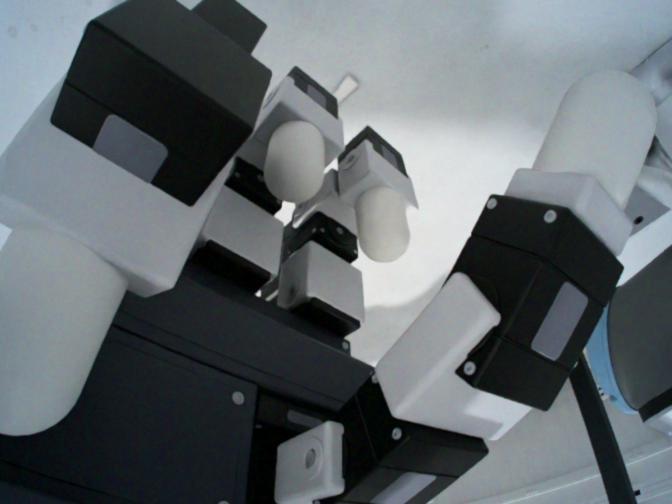

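>>> {"method": "execute_actions", "body": {"actions": []}}

Scene clock: 2382.63 s.
left_arm: end_effector_position=(+0.3306, +0.1866, +0.1075) hand_goal=(+0.000, +1.000, +1.000, +1.000, +0.000, +1.000, +1.000, +1.000, +0.000, -0.574, -0.664, +0.334, -0.666, +0.678, +0.012, -0.016) hand_measured=(-0.030, +1.002, +1.002, +1.000, -0.004, +0.990, +0.998, +0.998, +0.000, -0.554, -0.662, +0.336, -0.664, +0.678, +0.010, -0.014) hand_current_ma=(-14, +0, +0, +0, +0, -2, +0, +0, +0, +8, +0, +0, +0, +0, +0, +0) hand_state=(blocked, goal, goal, goal, goal, goal, goal, goal, goal, goal, goal, goal, goal, goal, goal, goal) hand_current_limit=0.40 hand_speed=-0.97 end_effector_quat_wxyz=(+0.003, +0.037, +0.997, +0.061) | right_arm: end_effector_position=(+0.3114, -0.2294, +0.2147) hand_goal=(+0.000, +0.754, -0.736, -0.608, +0.000, +0.754, -0.736, -0.608, +0.000, -0.574, -0.664, +0.334, -0.666, +0.678, +0.012, -0.016) hand_measured=(-0.004, +0.754, -0.728, -0.604, -0.004, +0.754, -0.728, -0.606, +0.000, -0.558, -0.662, +0.336, -0.664, +0.678, +0.010, -0.014) hand_current_ma=(-15, +4, +38, +15, -15, +4, +39, +13, +0, +88, +12, +14, +12, -4, -15, +7) hand_state=(goal, goal, goal, goal, goal, goal, goal, goal, goal, goal, goal, goal, goal, goal, goal, goal) hand_current_limit=0.40 hand_speed=-0.85 end_effector_quat_wxyz=(+0.000, +0.999, -0.035, +0.000)
Joint positions: left_arm=[2.784 -1.642 -2.217 -0.886 1.688 -1.848] | right_arm=[0.261 -1.725 2.085 -1.931 -1.571 1.877]
Joint velocities: within noise
Joint torques (N m): left_arm=[-7.24 8.04 19.67 2.76 0.51 1.18] | right_arm=[-10.61 -20.92 -29.46 0.29 1.31 -1.72]
Motor temperatures (°C): left_arm=[32 29 30 40 34 37] | right_arm=[28 31 30 41 34 33]
Wrist force (N): left_arm=[-0.3 3.2 -15.2] | right_arm=[0.4 -0.1 0.0]
Wrist torque (N m): left_arm=[2.25 0.23 -0.03] | right_arm=[0.11 -0.11 0.14]
Wrist force, peak (N): left_arm=[-0.4 3.4 -15.4] | right_arm=[0.2 -0.2 0.5]
Hand target: left_arm +0.3306, +0.1866, +0.1075; +0.003, +0.037, +0.997, +0.061 | right_arm +0.3114, -0.2294, +0.2147; +0.000, +0.999, -0.035, +0.000
Off the commanded pose: left_arm 0.000 m, 0 deg | right_arm 0.000 m, 0 deg.
camera_calibration:
cam_left_wrist: T_world_to_cam=[[0.739277, -0.666052, -0.0992239, -0.136396], [-0.448883, -0.597251, 0.664677, 0.141168], [-0.501971, -0.44684, -0.740513, 0.459635], [0, 0, 0, 1]] pos_world=[0.394925, 0.19885, 0.233001]
cam_right_wrist: T_world_to_cam=[[-0.779946, -0.625842, -0.0024371, 0.136155], [-0.431928, 0.535458, 0.725757, 0.0576061], [-0.452904, 0.567104, -0.687947, 0.546533], [0, 0, 0, 1]] pos_world=[0.378602, -0.255575, 0.33451]

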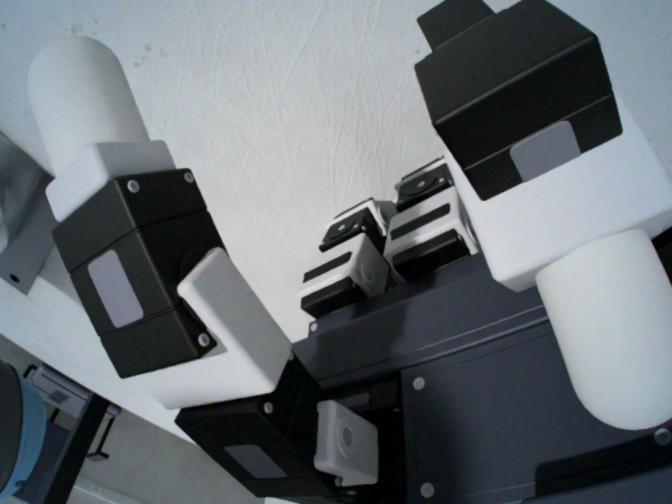

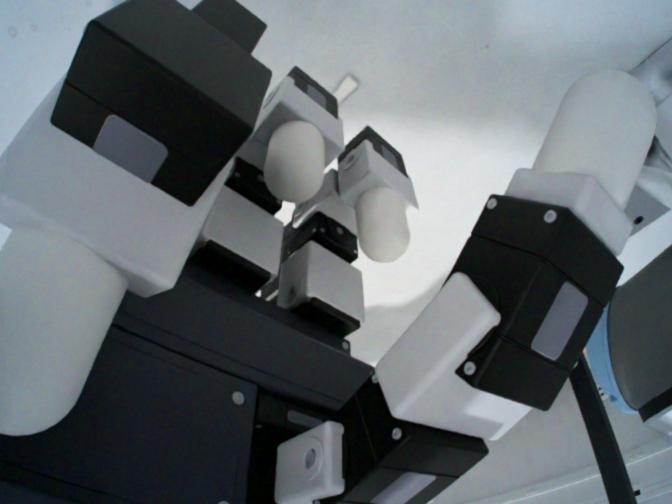

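>>> {"method": "execute_actions", "body": {"actions": [[[0,0,0,0,0,0,0,1,1,1,0,1,1,1,0,-0.574,-0.664,0.334,-0.666,0.678,0.012,-0.016,0.4,-0.97,0,0,0,0,0,0,-0.3,0.753,-0.737,-0.609,0.3,0.753,-0.737,-0.609,0,-0.574,-0.664,0.334,-0.666,0.678,0.012,-0.016,0.2,-0.9]],[[0,0,0,0,0,0,0,1,1,1,0,1,1,1,0,-0.574,-0.664,0.334,-0.666,0.678,0.012,-0.016,0.4,-0.97,0,0,0,0,0,0,-0.3,0.753,-0.737,-0.609,0.3,0.753,-0.737,-0.609,0,-0.574,-0.664,0.334,-0.666,0.678,0.012,-0.016,0.2,-0.9]]], "cameras": ["cam_right_wrist"]}}

Scene clock: 2436.33 s.
left_arm: end_effector_position=(+0.3306, +0.1866, +0.1075) hand_goal=(+0.000, +1.000, +1.000, +1.000, +0.000, +1.000, +1.000, +1.000, +0.000, -0.574, -0.664, +0.334, -0.666, +0.678, +0.012, -0.016) hand_measured=(-0.030, +1.002, +1.002, +1.000, -0.004, +0.990, +0.998, +0.998, +0.000, -0.554, -0.662, +0.336, -0.664, +0.678, +0.010, -0.014) hand_current_ma=(-14, +0, +0, +0, +0, -2, +0, +0, +0, +8, +0, +0, +0, +0, +0, +0) hand_state=(blocked, goal, goal, goal, goal, goal, goal, goal, goal, goal, goal, goal, goal, goal, goal, goal) hand_current_limit=0.40 hand_speed=-0.97 end_effector_quat_wxyz=(+0.003, +0.037, +0.997, +0.061) | right_arm: end_effector_position=(+0.3114, -0.2294, +0.2147) hand_goal=(-0.300, +0.754, -0.736, -0.608, +0.300, +0.754, -0.736, -0.608, +0.000, -0.574, -0.664, +0.334, -0.666, +0.678, +0.012, -0.016) hand_measured=(-0.256, +0.754, -0.736, -0.604, +0.256, +0.754, -0.736, -0.606, +0.000, -0.558, -0.662, +0.336, -0.664, +0.678, +0.010, -0.014) hand_current_ma=(+196, +4, +3, +15, -197, +4, +3, +13, +0, +88, +12, +14, +12, -4, -15, +7) hand_state=(blocked, goal, goal, goal, blocked, goal, goal, goal, goal, goal, goal, goal, goal, goal, goal, goal) hand_current_limit=0.20 hand_speed=-0.90 end_effector_quat_wxyz=(+0.000, +0.999, -0.035, +0.000)
Joint positions: left_arm=[2.784 -1.642 -2.217 -0.886 1.688 -1.848] | right_arm=[0.261 -1.725 2.085 -1.931 -1.571 1.877]
Joint torques (N m): left_arm=[-6.95 7.04 19.49 2.62 0.5 1.22] | right_arm=[-10.1 -20.93 -29.69 0.25 1.12 -1.67]
Wrist force (N): left_arm=[-0.3 3.2 -15.3] | right_arm=[0.2 0.1 0.2]
Wrist torque (N m): left_arm=[2.26 0.22 -0.02] | right_arm=[0.13 -0.08 0.13]
Wrist force, peak (N): left_arm=[-0.3 3.3 -15.4] | right_arm=[0.2 -0.4 -0.3]
Hand target: left_arm +0.3306, +0.1866, +0.1075; +0.003, +0.037, +0.997, +0.061 | right_arm +0.3114, -0.2294, +0.2147; +0.000, +0.999, -0.035, +0.000
Off the commanded pose: left_arm 0.000 m, 0 deg | right_arm 0.000 m, 0 deg.
Step readings (end_effector_position of left_arm | right_arm):
0: (+0.3306, +0.1866, +0.1075) | (+0.3114, -0.2294, +0.2147)
1: (+0.3306, +0.1866, +0.1075) | (+0.3114, -0.2294, +0.2147)
2: (+0.3306, +0.1866, +0.1075) | (+0.3114, -0.2294, +0.2147)
4: (+0.3306, +0.1866, +0.1075) | (+0.3114, -0.2294, +0.2147)
8: (+0.3306, +0.1866, +0.1075) | (+0.3114, -0.2294, +0.2147)
15: (+0.3306, +0.1866, +0.1075) | (+0.3114, -0.2294, +0.2147)
16: (+0.3306, +0.1866, +0.1075) | (+0.3114, -0.2294, +0.2147)
17: (+0.3306, +0.1866, +0.1075) | (+0.3114, -0.2294, +0.2147)
19: (+0.3306, +0.1866, +0.1075) | (+0.3114, -0.2294, +0.2147)
23: (+0.3306, +0.1866, +0.1075) | (+0.3114, -0.2294, +0.2147)
30: (+0.3306, +0.1866, +0.1075) | (+0.3114, -0.2294, +0.2147)
camera_calibration:
cam_right_wrist: T_world_to_cam=[[-0.779946, -0.625842, -0.0024371, 0.136155], [-0.431928, 0.535458, 0.725757, 0.0576061], [-0.452904, 0.567104, -0.687947, 0.546533], [0, 0, 0, 1]] pos_world=[0.378602, -0.255575, 0.33451]
Images, in order (width x height): cam_right_wrist 672x504.

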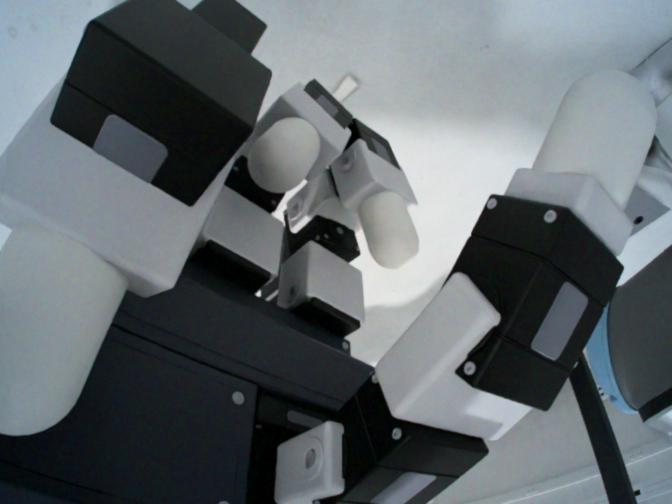

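>>> {"method": "move", "body": {"target": [[0,0,0,0,0,0,0,1,1,1,0,1,1,1,0,-0.574,-0.664,0.334,-0.666,0.678,0.012,-0.016,0.4,-0.97,-0.0475,0.0773,-0.2162,0,0,0,0.12,0.753,-0.737,-0.609,-0.12,0.753,-0.737,-0.609,0,-0.574,-0.664,0.334,-0.666,0.678,0.012,-0.016,0.4,-0.9]], "speed": 0.1, "cameras": ["cam_right_wrist", "cam_left_wrist"]}}

Scene clock: 2460.50 s.
left_arm: end_effector_position=(+0.3306, +0.1866, +0.1075) hand_goal=(+0.000, +1.000, +1.000, +1.000, +0.000, +1.000, +1.000, +1.000, +0.000, -0.574, -0.664, +0.334, -0.666, +0.678, +0.012, -0.016) hand_measured=(-0.030, +1.002, +1.002, +1.000, -0.004, +0.990, +0.998, +0.998, +0.000, -0.554, -0.662, +0.336, -0.664, +0.678, +0.010, -0.014) hand_current_ma=(-14, +0, +0, +0, +0, -2, +0, +0, +0, +8, +0, +0, +0, +0, +0, +0) hand_state=(blocked, goal, goal, goal, goal, goal, goal, goal, goal, goal, goal, goal, goal, goal, goal, goal) hand_current_limit=0.40 hand_speed=-0.97 end_effector_quat_wxyz=(+0.003, +0.037, +0.997, +0.061) | right_arm: end_effector_position=(+0.2829, -0.1831, +0.0851) hand_goal=(+0.120, +0.754, -0.736, -0.608, -0.120, +0.754, -0.736, -0.608, +0.000, -0.574, -0.664, +0.334, -0.666, +0.678, +0.012, -0.016) hand_measured=(+0.116, +0.754, -0.736, -0.604, -0.116, +0.754, -0.736, -0.606, +0.000, -0.558, -0.662, +0.336, -0.664, +0.678, +0.010, -0.014) hand_current_ma=(-16, +4, +3, +15, +17, +4, +3, +13, +0, +87, +12, +14, +12, -4, -15, +7) hand_state=(goal, goal, goal, goal, goal, goal, goal, goal, goal, goal, goal, goal, goal, goal, goal, goal) hand_current_limit=0.40 hand_speed=-0.90 end_effector_quat_wxyz=(+0.000, +0.999, -0.035, +0.000)
Joint positions: left_arm=[2.784 -1.642 -2.217 -0.886 1.688 -1.848] | right_arm=[0.391 -1.516 2.283 -2.338 -1.571 2.008]
Joint torques (N m): left_arm=[-7.1 6.94 19.55 2.32 0.45 1.27] | right_arm=[8.39 -11.17 -9.53 -5.71 -1.65 1.59]
Wrist force (N): left_arm=[-0.4 3.4 -14.7] | right_arm=[0.0 -0.2 -0.1]
Wrist torque (N m): left_arm=[2.26 0.26 -0.05] | right_arm=[0.12 -0.04 0.00]
Wrist force, peak (N): left_arm=[-0.5 3.2 -15.4] | right_arm=[-0.1 -0.2 0.7]
Hand target: left_arm +0.3306, +0.1866, +0.1075; +0.003, +0.037, +0.997, +0.061 | right_arm +0.2829, -0.1831, +0.0850; +0.000, +0.999, -0.035, +0.000
Off the commanded pose: left_arm 0.000 m, 0 deg | right_arm 0.000 m, 0 deg.
move: done
camera_calibration:
cam_left_wrist: T_world_to_cam=[[0.739277, -0.666052, -0.0992239, -0.136396], [-0.448883, -0.597251, 0.664677, 0.141168], [-0.501971, -0.44684, -0.740513, 0.459635], [0, 0, 0, 1]] pos_world=[0.394925, 0.19885, 0.233001]
cam_right_wrist: T_world_to_cam=[[-0.779974, -0.625807, -0.00248091, 0.142676], [-0.431905, 0.535426, 0.725794, 0.114486], [-0.452879, 0.567172, -0.687907, 0.418152], [0, 0, 0, 1]] pos_world=[0.350102, -0.209176, 0.20491]

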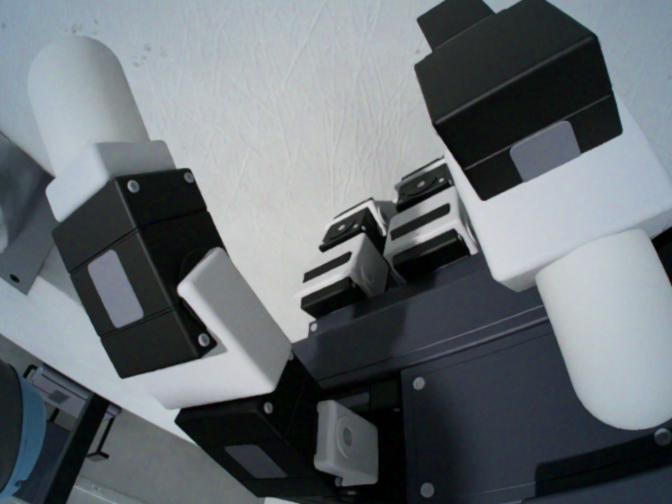

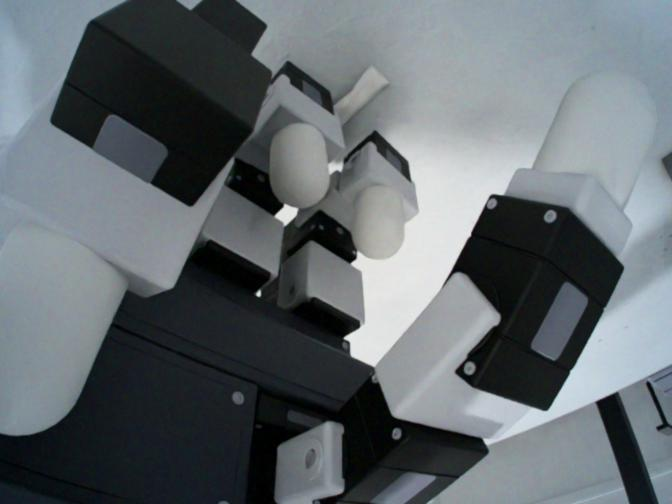

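>>> {"method": "move", "body": {"target": [[0,0,0,0,0,0,0,1,1,1,0,1,1,1,0,-0.574,-0.664,0.334,-0.666,0.678,0.012,-0.016,0.4,-0.97,0,0,-0.0300,0,0,0,0.12,0.753,-0.737,-0.609,-0.12,0.753,-0.737,-0.609,0,-0.574,-0.664,0.334,-0.666,0.678,0.012,-0.016,0.4,-0.9]], "speed": 0.03, "stop_force": 4}}

>>> {"method": "move", "body": {"target": [[0,0,0,0,0,0,0,1,1,1,0,1,1,1,0,-0.574,-0.664,0.334,-0.666,0.678,0.012,-0.016,0.4,-0.97,0,0,-0.0220,0,0,0,0.12,0.753,-0.737,-0.609,-0.12,0.753,-0.737,-0.609,0,-0.574,-0.664,0.334,-0.666,0.678,0.012,-0.016,0.4,-0.9]], "speed": 0.004, "stop_force": 3, "cameras": ["cam_right_wrist"]}}

Scene clock: 2469.17 s.
left_arm: end_effector_position=(+0.3306, +0.1866, +0.1075) hand_goal=(+0.000, +1.000, +1.000, +1.000, +0.000, +1.000, +1.000, +1.000, +0.000, -0.574, -0.664, +0.334, -0.666, +0.678, +0.012, -0.016) hand_measured=(-0.030, +1.002, +1.002, +1.000, -0.004, +0.990, +0.998, +0.998, +0.000, -0.554, -0.662, +0.336, -0.664, +0.678, +0.010, -0.014) hand_current_ma=(-14, +0, +0, +0, +0, -2, +0, +0, +0, +8, +0, +0, +0, +0, +0, +0) hand_state=(blocked, goal, goal, goal, goal, goal, goal, goal, goal, goal, goal, goal, goal, goal, goal, goal) hand_current_limit=0.40 hand_speed=-0.97 end_effector_quat_wxyz=(+0.003, +0.037, +0.997, +0.061) | right_arm: end_effector_position=(+0.2829, -0.1831, +0.0670) hand_goal=(+0.120, +0.754, -0.736, -0.608, -0.120, +0.754, -0.736, -0.608, +0.000, -0.574, -0.664, +0.334, -0.666, +0.678, +0.012, -0.016) hand_measured=(+0.116, +0.754, -0.736, -0.604, -0.116, +0.754, -0.736, -0.606, +0.000, -0.558, -0.662, +0.336, -0.664, +0.678, +0.010, -0.014) hand_current_ma=(-16, +4, +3, +15, +17, +4, +3, +13, +0, +87, +12, +14, +12, -4, -15, +7) hand_state=(goal, goal, goal, goal, goal, goal, goal, goal, goal, goal, goal, goal, goal, goal, goal, goal) hand_current_limit=0.40 hand_speed=-0.90 end_effector_quat_wxyz=(+0.000, +0.999, -0.035, +0.000)
Joint positions: left_arm=[2.784 -1.642 -2.217 -0.886 1.688 -1.848] | right_arm=[0.392 -1.475 2.304 -2.4 -1.571 2.008]
Joint torques (N m): left_arm=[-7.44 6.12 18.69 2.36 0.62 1.6] | right_arm=[5.1 -12.75 -8.07 -5.52 0.17 0.7]
Wrist force (N): left_arm=[-0.4 3.1 -14.7] | right_arm=[0.2 -0.1 0.0]
Wrist torque (N m): left_arm=[2.21 0.24 -0.03] | right_arm=[0.11 -0.09 0.03]
Wrist force, peak (N): left_arm=[-0.6 3.4 -15.4] | right_arm=[0.7 0.0 -0.1]
Hand target: left_arm +0.3306, +0.1866, +0.1075; +0.003, +0.037, +0.997, +0.061 | right_arm +0.2829, -0.1831, +0.0670; +0.000, +0.999, -0.035, +0.000
Off the commanded pose: left_arm 0.000 m, 0 deg | right_arm 0.000 m, 0 deg.
move: done

Scene clock: 2471.73 s.
left_arm: end_effector_position=(+0.3306, +0.1866, +0.1075) hand_goal=(+0.000, +1.000, +1.000, +1.000, +0.000, +1.000, +1.000, +1.000, +0.000, -0.574, -0.664, +0.334, -0.666, +0.678, +0.012, -0.016) hand_measured=(-0.030, +1.002, +1.002, +1.000, -0.004, +0.990, +0.998, +0.998, +0.000, -0.554, -0.662, +0.336, -0.664, +0.678, +0.010, -0.014) hand_current_ma=(-14, +0, +0, +0, +0, -2, +0, +0, +0, +8, +0, +0, +0, +0, +0, +0) hand_state=(blocked, goal, goal, goal, goal, goal, goal, goal, goal, goal, goal, goal, goal, goal, goal, goal) hand_current_limit=0.40 hand_speed=-0.97 end_effector_quat_wxyz=(+0.003, +0.037, +0.997, +0.061) | right_arm: end_effector_position=(+0.2829, -0.1831, +0.0619) hand_goal=(+0.120, +0.754, -0.736, -0.608, -0.120, +0.754, -0.736, -0.608, +0.000, -0.574, -0.664, +0.334, -0.666, +0.678, +0.012, -0.016) hand_measured=(+0.116, +0.754, -0.738, -0.604, -0.116, +0.754, -0.740, -0.606, +0.000, -0.558, -0.662, +0.336, -0.664, +0.678, +0.010, -0.014) hand_current_ma=(-15, +3, -11, +15, +14, +4, -15, +13, +0, +87, +12, +14, +12, -4, -15, +7) hand_state=(goal, goal, goal, goal, goal, goal, goal, goal, goal, goal, goal, goal, goal, goal, goal, goal) hand_current_limit=0.40 hand_speed=-0.90 end_effector_quat_wxyz=(+0.000, +0.999, -0.035, +0.000)
Joint positions: left_arm=[2.784 -1.642 -2.217 -0.886 1.688 -1.848] | right_arm=[0.392 -1.463 2.309 -2.417 -1.571 2.008]
Joint torques (N m): left_arm=[-7.6 7.04 18.81 2.28 0.56 1.48] | right_arm=[5.44 -26.16 -23.73 0.29 0.11 0.78]
Wrist force (N): left_arm=[-0.6 3.4 -15.1] | right_arm=[0.1 0.3 -0.5]
Wrist torque (N m): left_arm=[2.29 0.26 -0.06] | right_arm=[0.17 -0.09 0.03]
Wrist force, peak (N): left_arm=[-0.3 3.1 -15.3] | right_arm=[-0.4 -1.4 -4.2]
Hand target: left_arm +0.3306, +0.1866, +0.1075; +0.003, +0.037, +0.997, +0.061 | right_arm +0.2829, -0.1831, +0.0619; +0.000, +0.999, -0.035, +0.000 (not the last commanded pose)
Off the commanded pose: left_arm 0.000 m, 0 deg | right_arm 0.008 m, 0 deg.
move: contact (right_arm)
camera_calibration:
cam_right_wrist: T_world_to_cam=[[-0.779946, -0.625842, -0.0024371, 0.142593], [-0.431928, 0.535458, 0.725757, 0.131347], [-0.452904, 0.567104, -0.687947, 0.402193], [0, 0, 0, 1]] pos_world=[0.350102, -0.209175, 0.18171]
Images, in order (width x height): cam_right_wrist 672x504.

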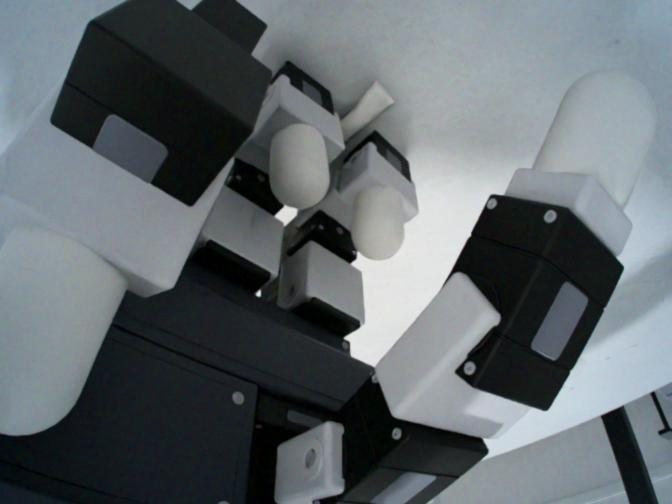

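>>> {"method": "execute_actions", "body": {"actions": [[[0,0,0,0,0,0,0,1,1,1,0,1,1,1,0,-0.574,-0.664,0.334,-0.666,0.678,0.012,-0.016,0.4,-0.97,0,0,0.0003,0,0,0,-0.45,0.753,-0.737,-0.609,0.45,0.753,-0.737,-0.609,0,-0.574,-0.664,0.334,-0.666,0.678,0.012,-0.016,0.4,-0.93]],[[0,0,0,0,0,0,0,1,1,1,0,1,1,1,0,-0.574,-0.664,0.334,-0.666,0.678,0.012,-0.016,0.4,-0.97,0,0,0,0,0,0,-0.45,0.753,-0.737,-0.609,0.45,0.753,-0.737,-0.609,0,-0.574,-0.664,0.334,-0.666,0.678,0.012,-0.016,0.4,-0.93]],[[0,0,0,0,0,0,0,1,1,1,0,1,1,1,0,-0.574,-0.664,0.334,-0.666,0.678,0.012,-0.016,0.4,-0.97,0,0,0,0,0,0,-0.45,0.753,-0.737,-0.609,0.45,0.753,-0.737,-0.609,0,-0.574,-0.664,0.334,-0.666,0.678,0.012,-0.016,0.4,-0.93]]], "cameras": ["cam_right_wrist"]}}

Scene clock: 2481.53 s.
left_arm: end_effector_position=(+0.3306, +0.1866, +0.1075) hand_goal=(+0.000, +1.000, +1.000, +1.000, +0.000, +1.000, +1.000, +1.000, +0.000, -0.574, -0.664, +0.334, -0.666, +0.678, +0.012, -0.016) hand_measured=(-0.030, +1.002, +1.002, +1.000, -0.004, +0.990, +0.998, +0.998, +0.000, -0.554, -0.662, +0.336, -0.664, +0.678, +0.010, -0.014) hand_current_ma=(-14, +0, +0, +0, +0, -2, +0, +0, +0, +8, +0, +0, +0, +0, +0, +0) hand_state=(blocked, goal, goal, goal, goal, goal, goal, goal, goal, goal, goal, goal, goal, goal, goal, goal) hand_current_limit=0.40 hand_speed=-0.97 end_effector_quat_wxyz=(+0.003, +0.037, +0.997, +0.061) | right_arm: end_effector_position=(+0.2829, -0.1831, +0.0621) hand_goal=(-0.450, +0.754, -0.736, -0.608, +0.450, +0.754, -0.736, -0.608, +0.000, -0.574, -0.664, +0.334, -0.666, +0.678, +0.012, -0.016) hand_measured=(-0.162, +0.754, -0.740, -0.604, +0.170, +0.756, -0.742, -0.606, +0.000, -0.558, -0.662, +0.336, -0.664, +0.678, +0.010, -0.014) hand_current_ma=(+385, +5, -16, +15, -385, +6, -33, +13, +0, +87, +12, +14, +12, -4, -15, +7) hand_state=(blocked, goal, goal, goal, blocked, goal, goal, goal, goal, goal, goal, goal, goal, goal, goal, goal) hand_current_limit=0.40 hand_speed=-0.93 end_effector_quat_wxyz=(+0.000, +0.999, -0.035, +0.000)
Joint positions: left_arm=[2.784 -1.642 -2.217 -0.886 1.688 -1.848] | right_arm=[0.392 -1.464 2.309 -2.416 -1.571 2.008]
Joint torques (N m): left_arm=[-7.65 6.68 18.46 1.89 0.62 1.45] | right_arm=[4.16 -23.49 -21.81 0.19 0.22 0.79]
Wrist force (N): left_arm=[-0.3 4.0 -15.5] | right_arm=[0.5 -1.3 -2.1]
Wrist torque (N m): left_arm=[2.32 0.25 -0.02] | right_arm=[0.30 -0.09 0.07]
Wrist force, peak (N): left_arm=[-0.2 4.1 -15.7] | right_arm=[0.3 -1.7 -2.4]
Hand target: left_arm +0.3306, +0.1866, +0.1075; +0.003, +0.037, +0.997, +0.061 | right_arm +0.2829, -0.1831, +0.0621; +0.000, +0.999, -0.035, +0.000
Off the commanded pose: left_arm 0.000 m, 0 deg | right_arm 0.000 m, 0 deg.
Step readings (end_effector_position of left_arm | right_arm):
0: (+0.3306, +0.1866, +0.1075) | (+0.2829, -0.1831, +0.0619)
1: (+0.3306, +0.1866, +0.1075) | (+0.2829, -0.1831, +0.0619)
2: (+0.3306, +0.1866, +0.1075) | (+0.2829, -0.1830, +0.0619)
4: (+0.3306, +0.1866, +0.1075) | (+0.2830, -0.1830, +0.0620)
8: (+0.3306, +0.1866, +0.1075) | (+0.2829, -0.1831, +0.0620)
15: (+0.3306, +0.1866, +0.1075) | (+0.2829, -0.1831, +0.0621)
16: (+0.3306, +0.1866, +0.1075) | (+0.2829, -0.1831, +0.0621)
17: (+0.3306, +0.1866, +0.1075) | (+0.2829, -0.1831, +0.0621)
19: (+0.3306, +0.1866, +0.1075) | (+0.2829, -0.1831, +0.0621)
23: (+0.3306, +0.1866, +0.1075) | (+0.2829, -0.1831, +0.0621)
30: (+0.3306, +0.1866, +0.1075) | (+0.2829, -0.1831, +0.0621)
31: (+0.3306, +0.1866, +0.1075) | (+0.2829, -0.1831, +0.0621)
32: (+0.3306, +0.1866, +0.1075) | (+0.2829, -0.1831, +0.0621)
34: (+0.3306, +0.1866, +0.1075) | (+0.2829, -0.1831, +0.0621)
38: (+0.3306, +0.1866, +0.1075) | (+0.2829, -0.1831, +0.0621)
45: (+0.3306, +0.1866, +0.1075) | (+0.2829, -0.1831, +0.0621)
camera_calibration:
cam_right_wrist: T_world_to_cam=[[-0.779974, -0.625807, -0.0024808, 0.142618], [-0.431904, 0.535426, 0.725794, 0.13118], [-0.452879, 0.567172, -0.687907, 0.40233], [0, 0, 0, 1]] pos_world=[0.350102, -0.209176, 0.18191]
Images, in order (width x height): cam_right_wrist 672x504.

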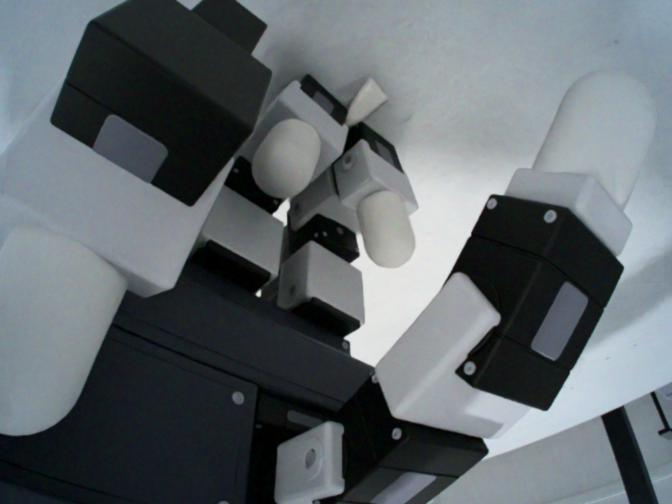

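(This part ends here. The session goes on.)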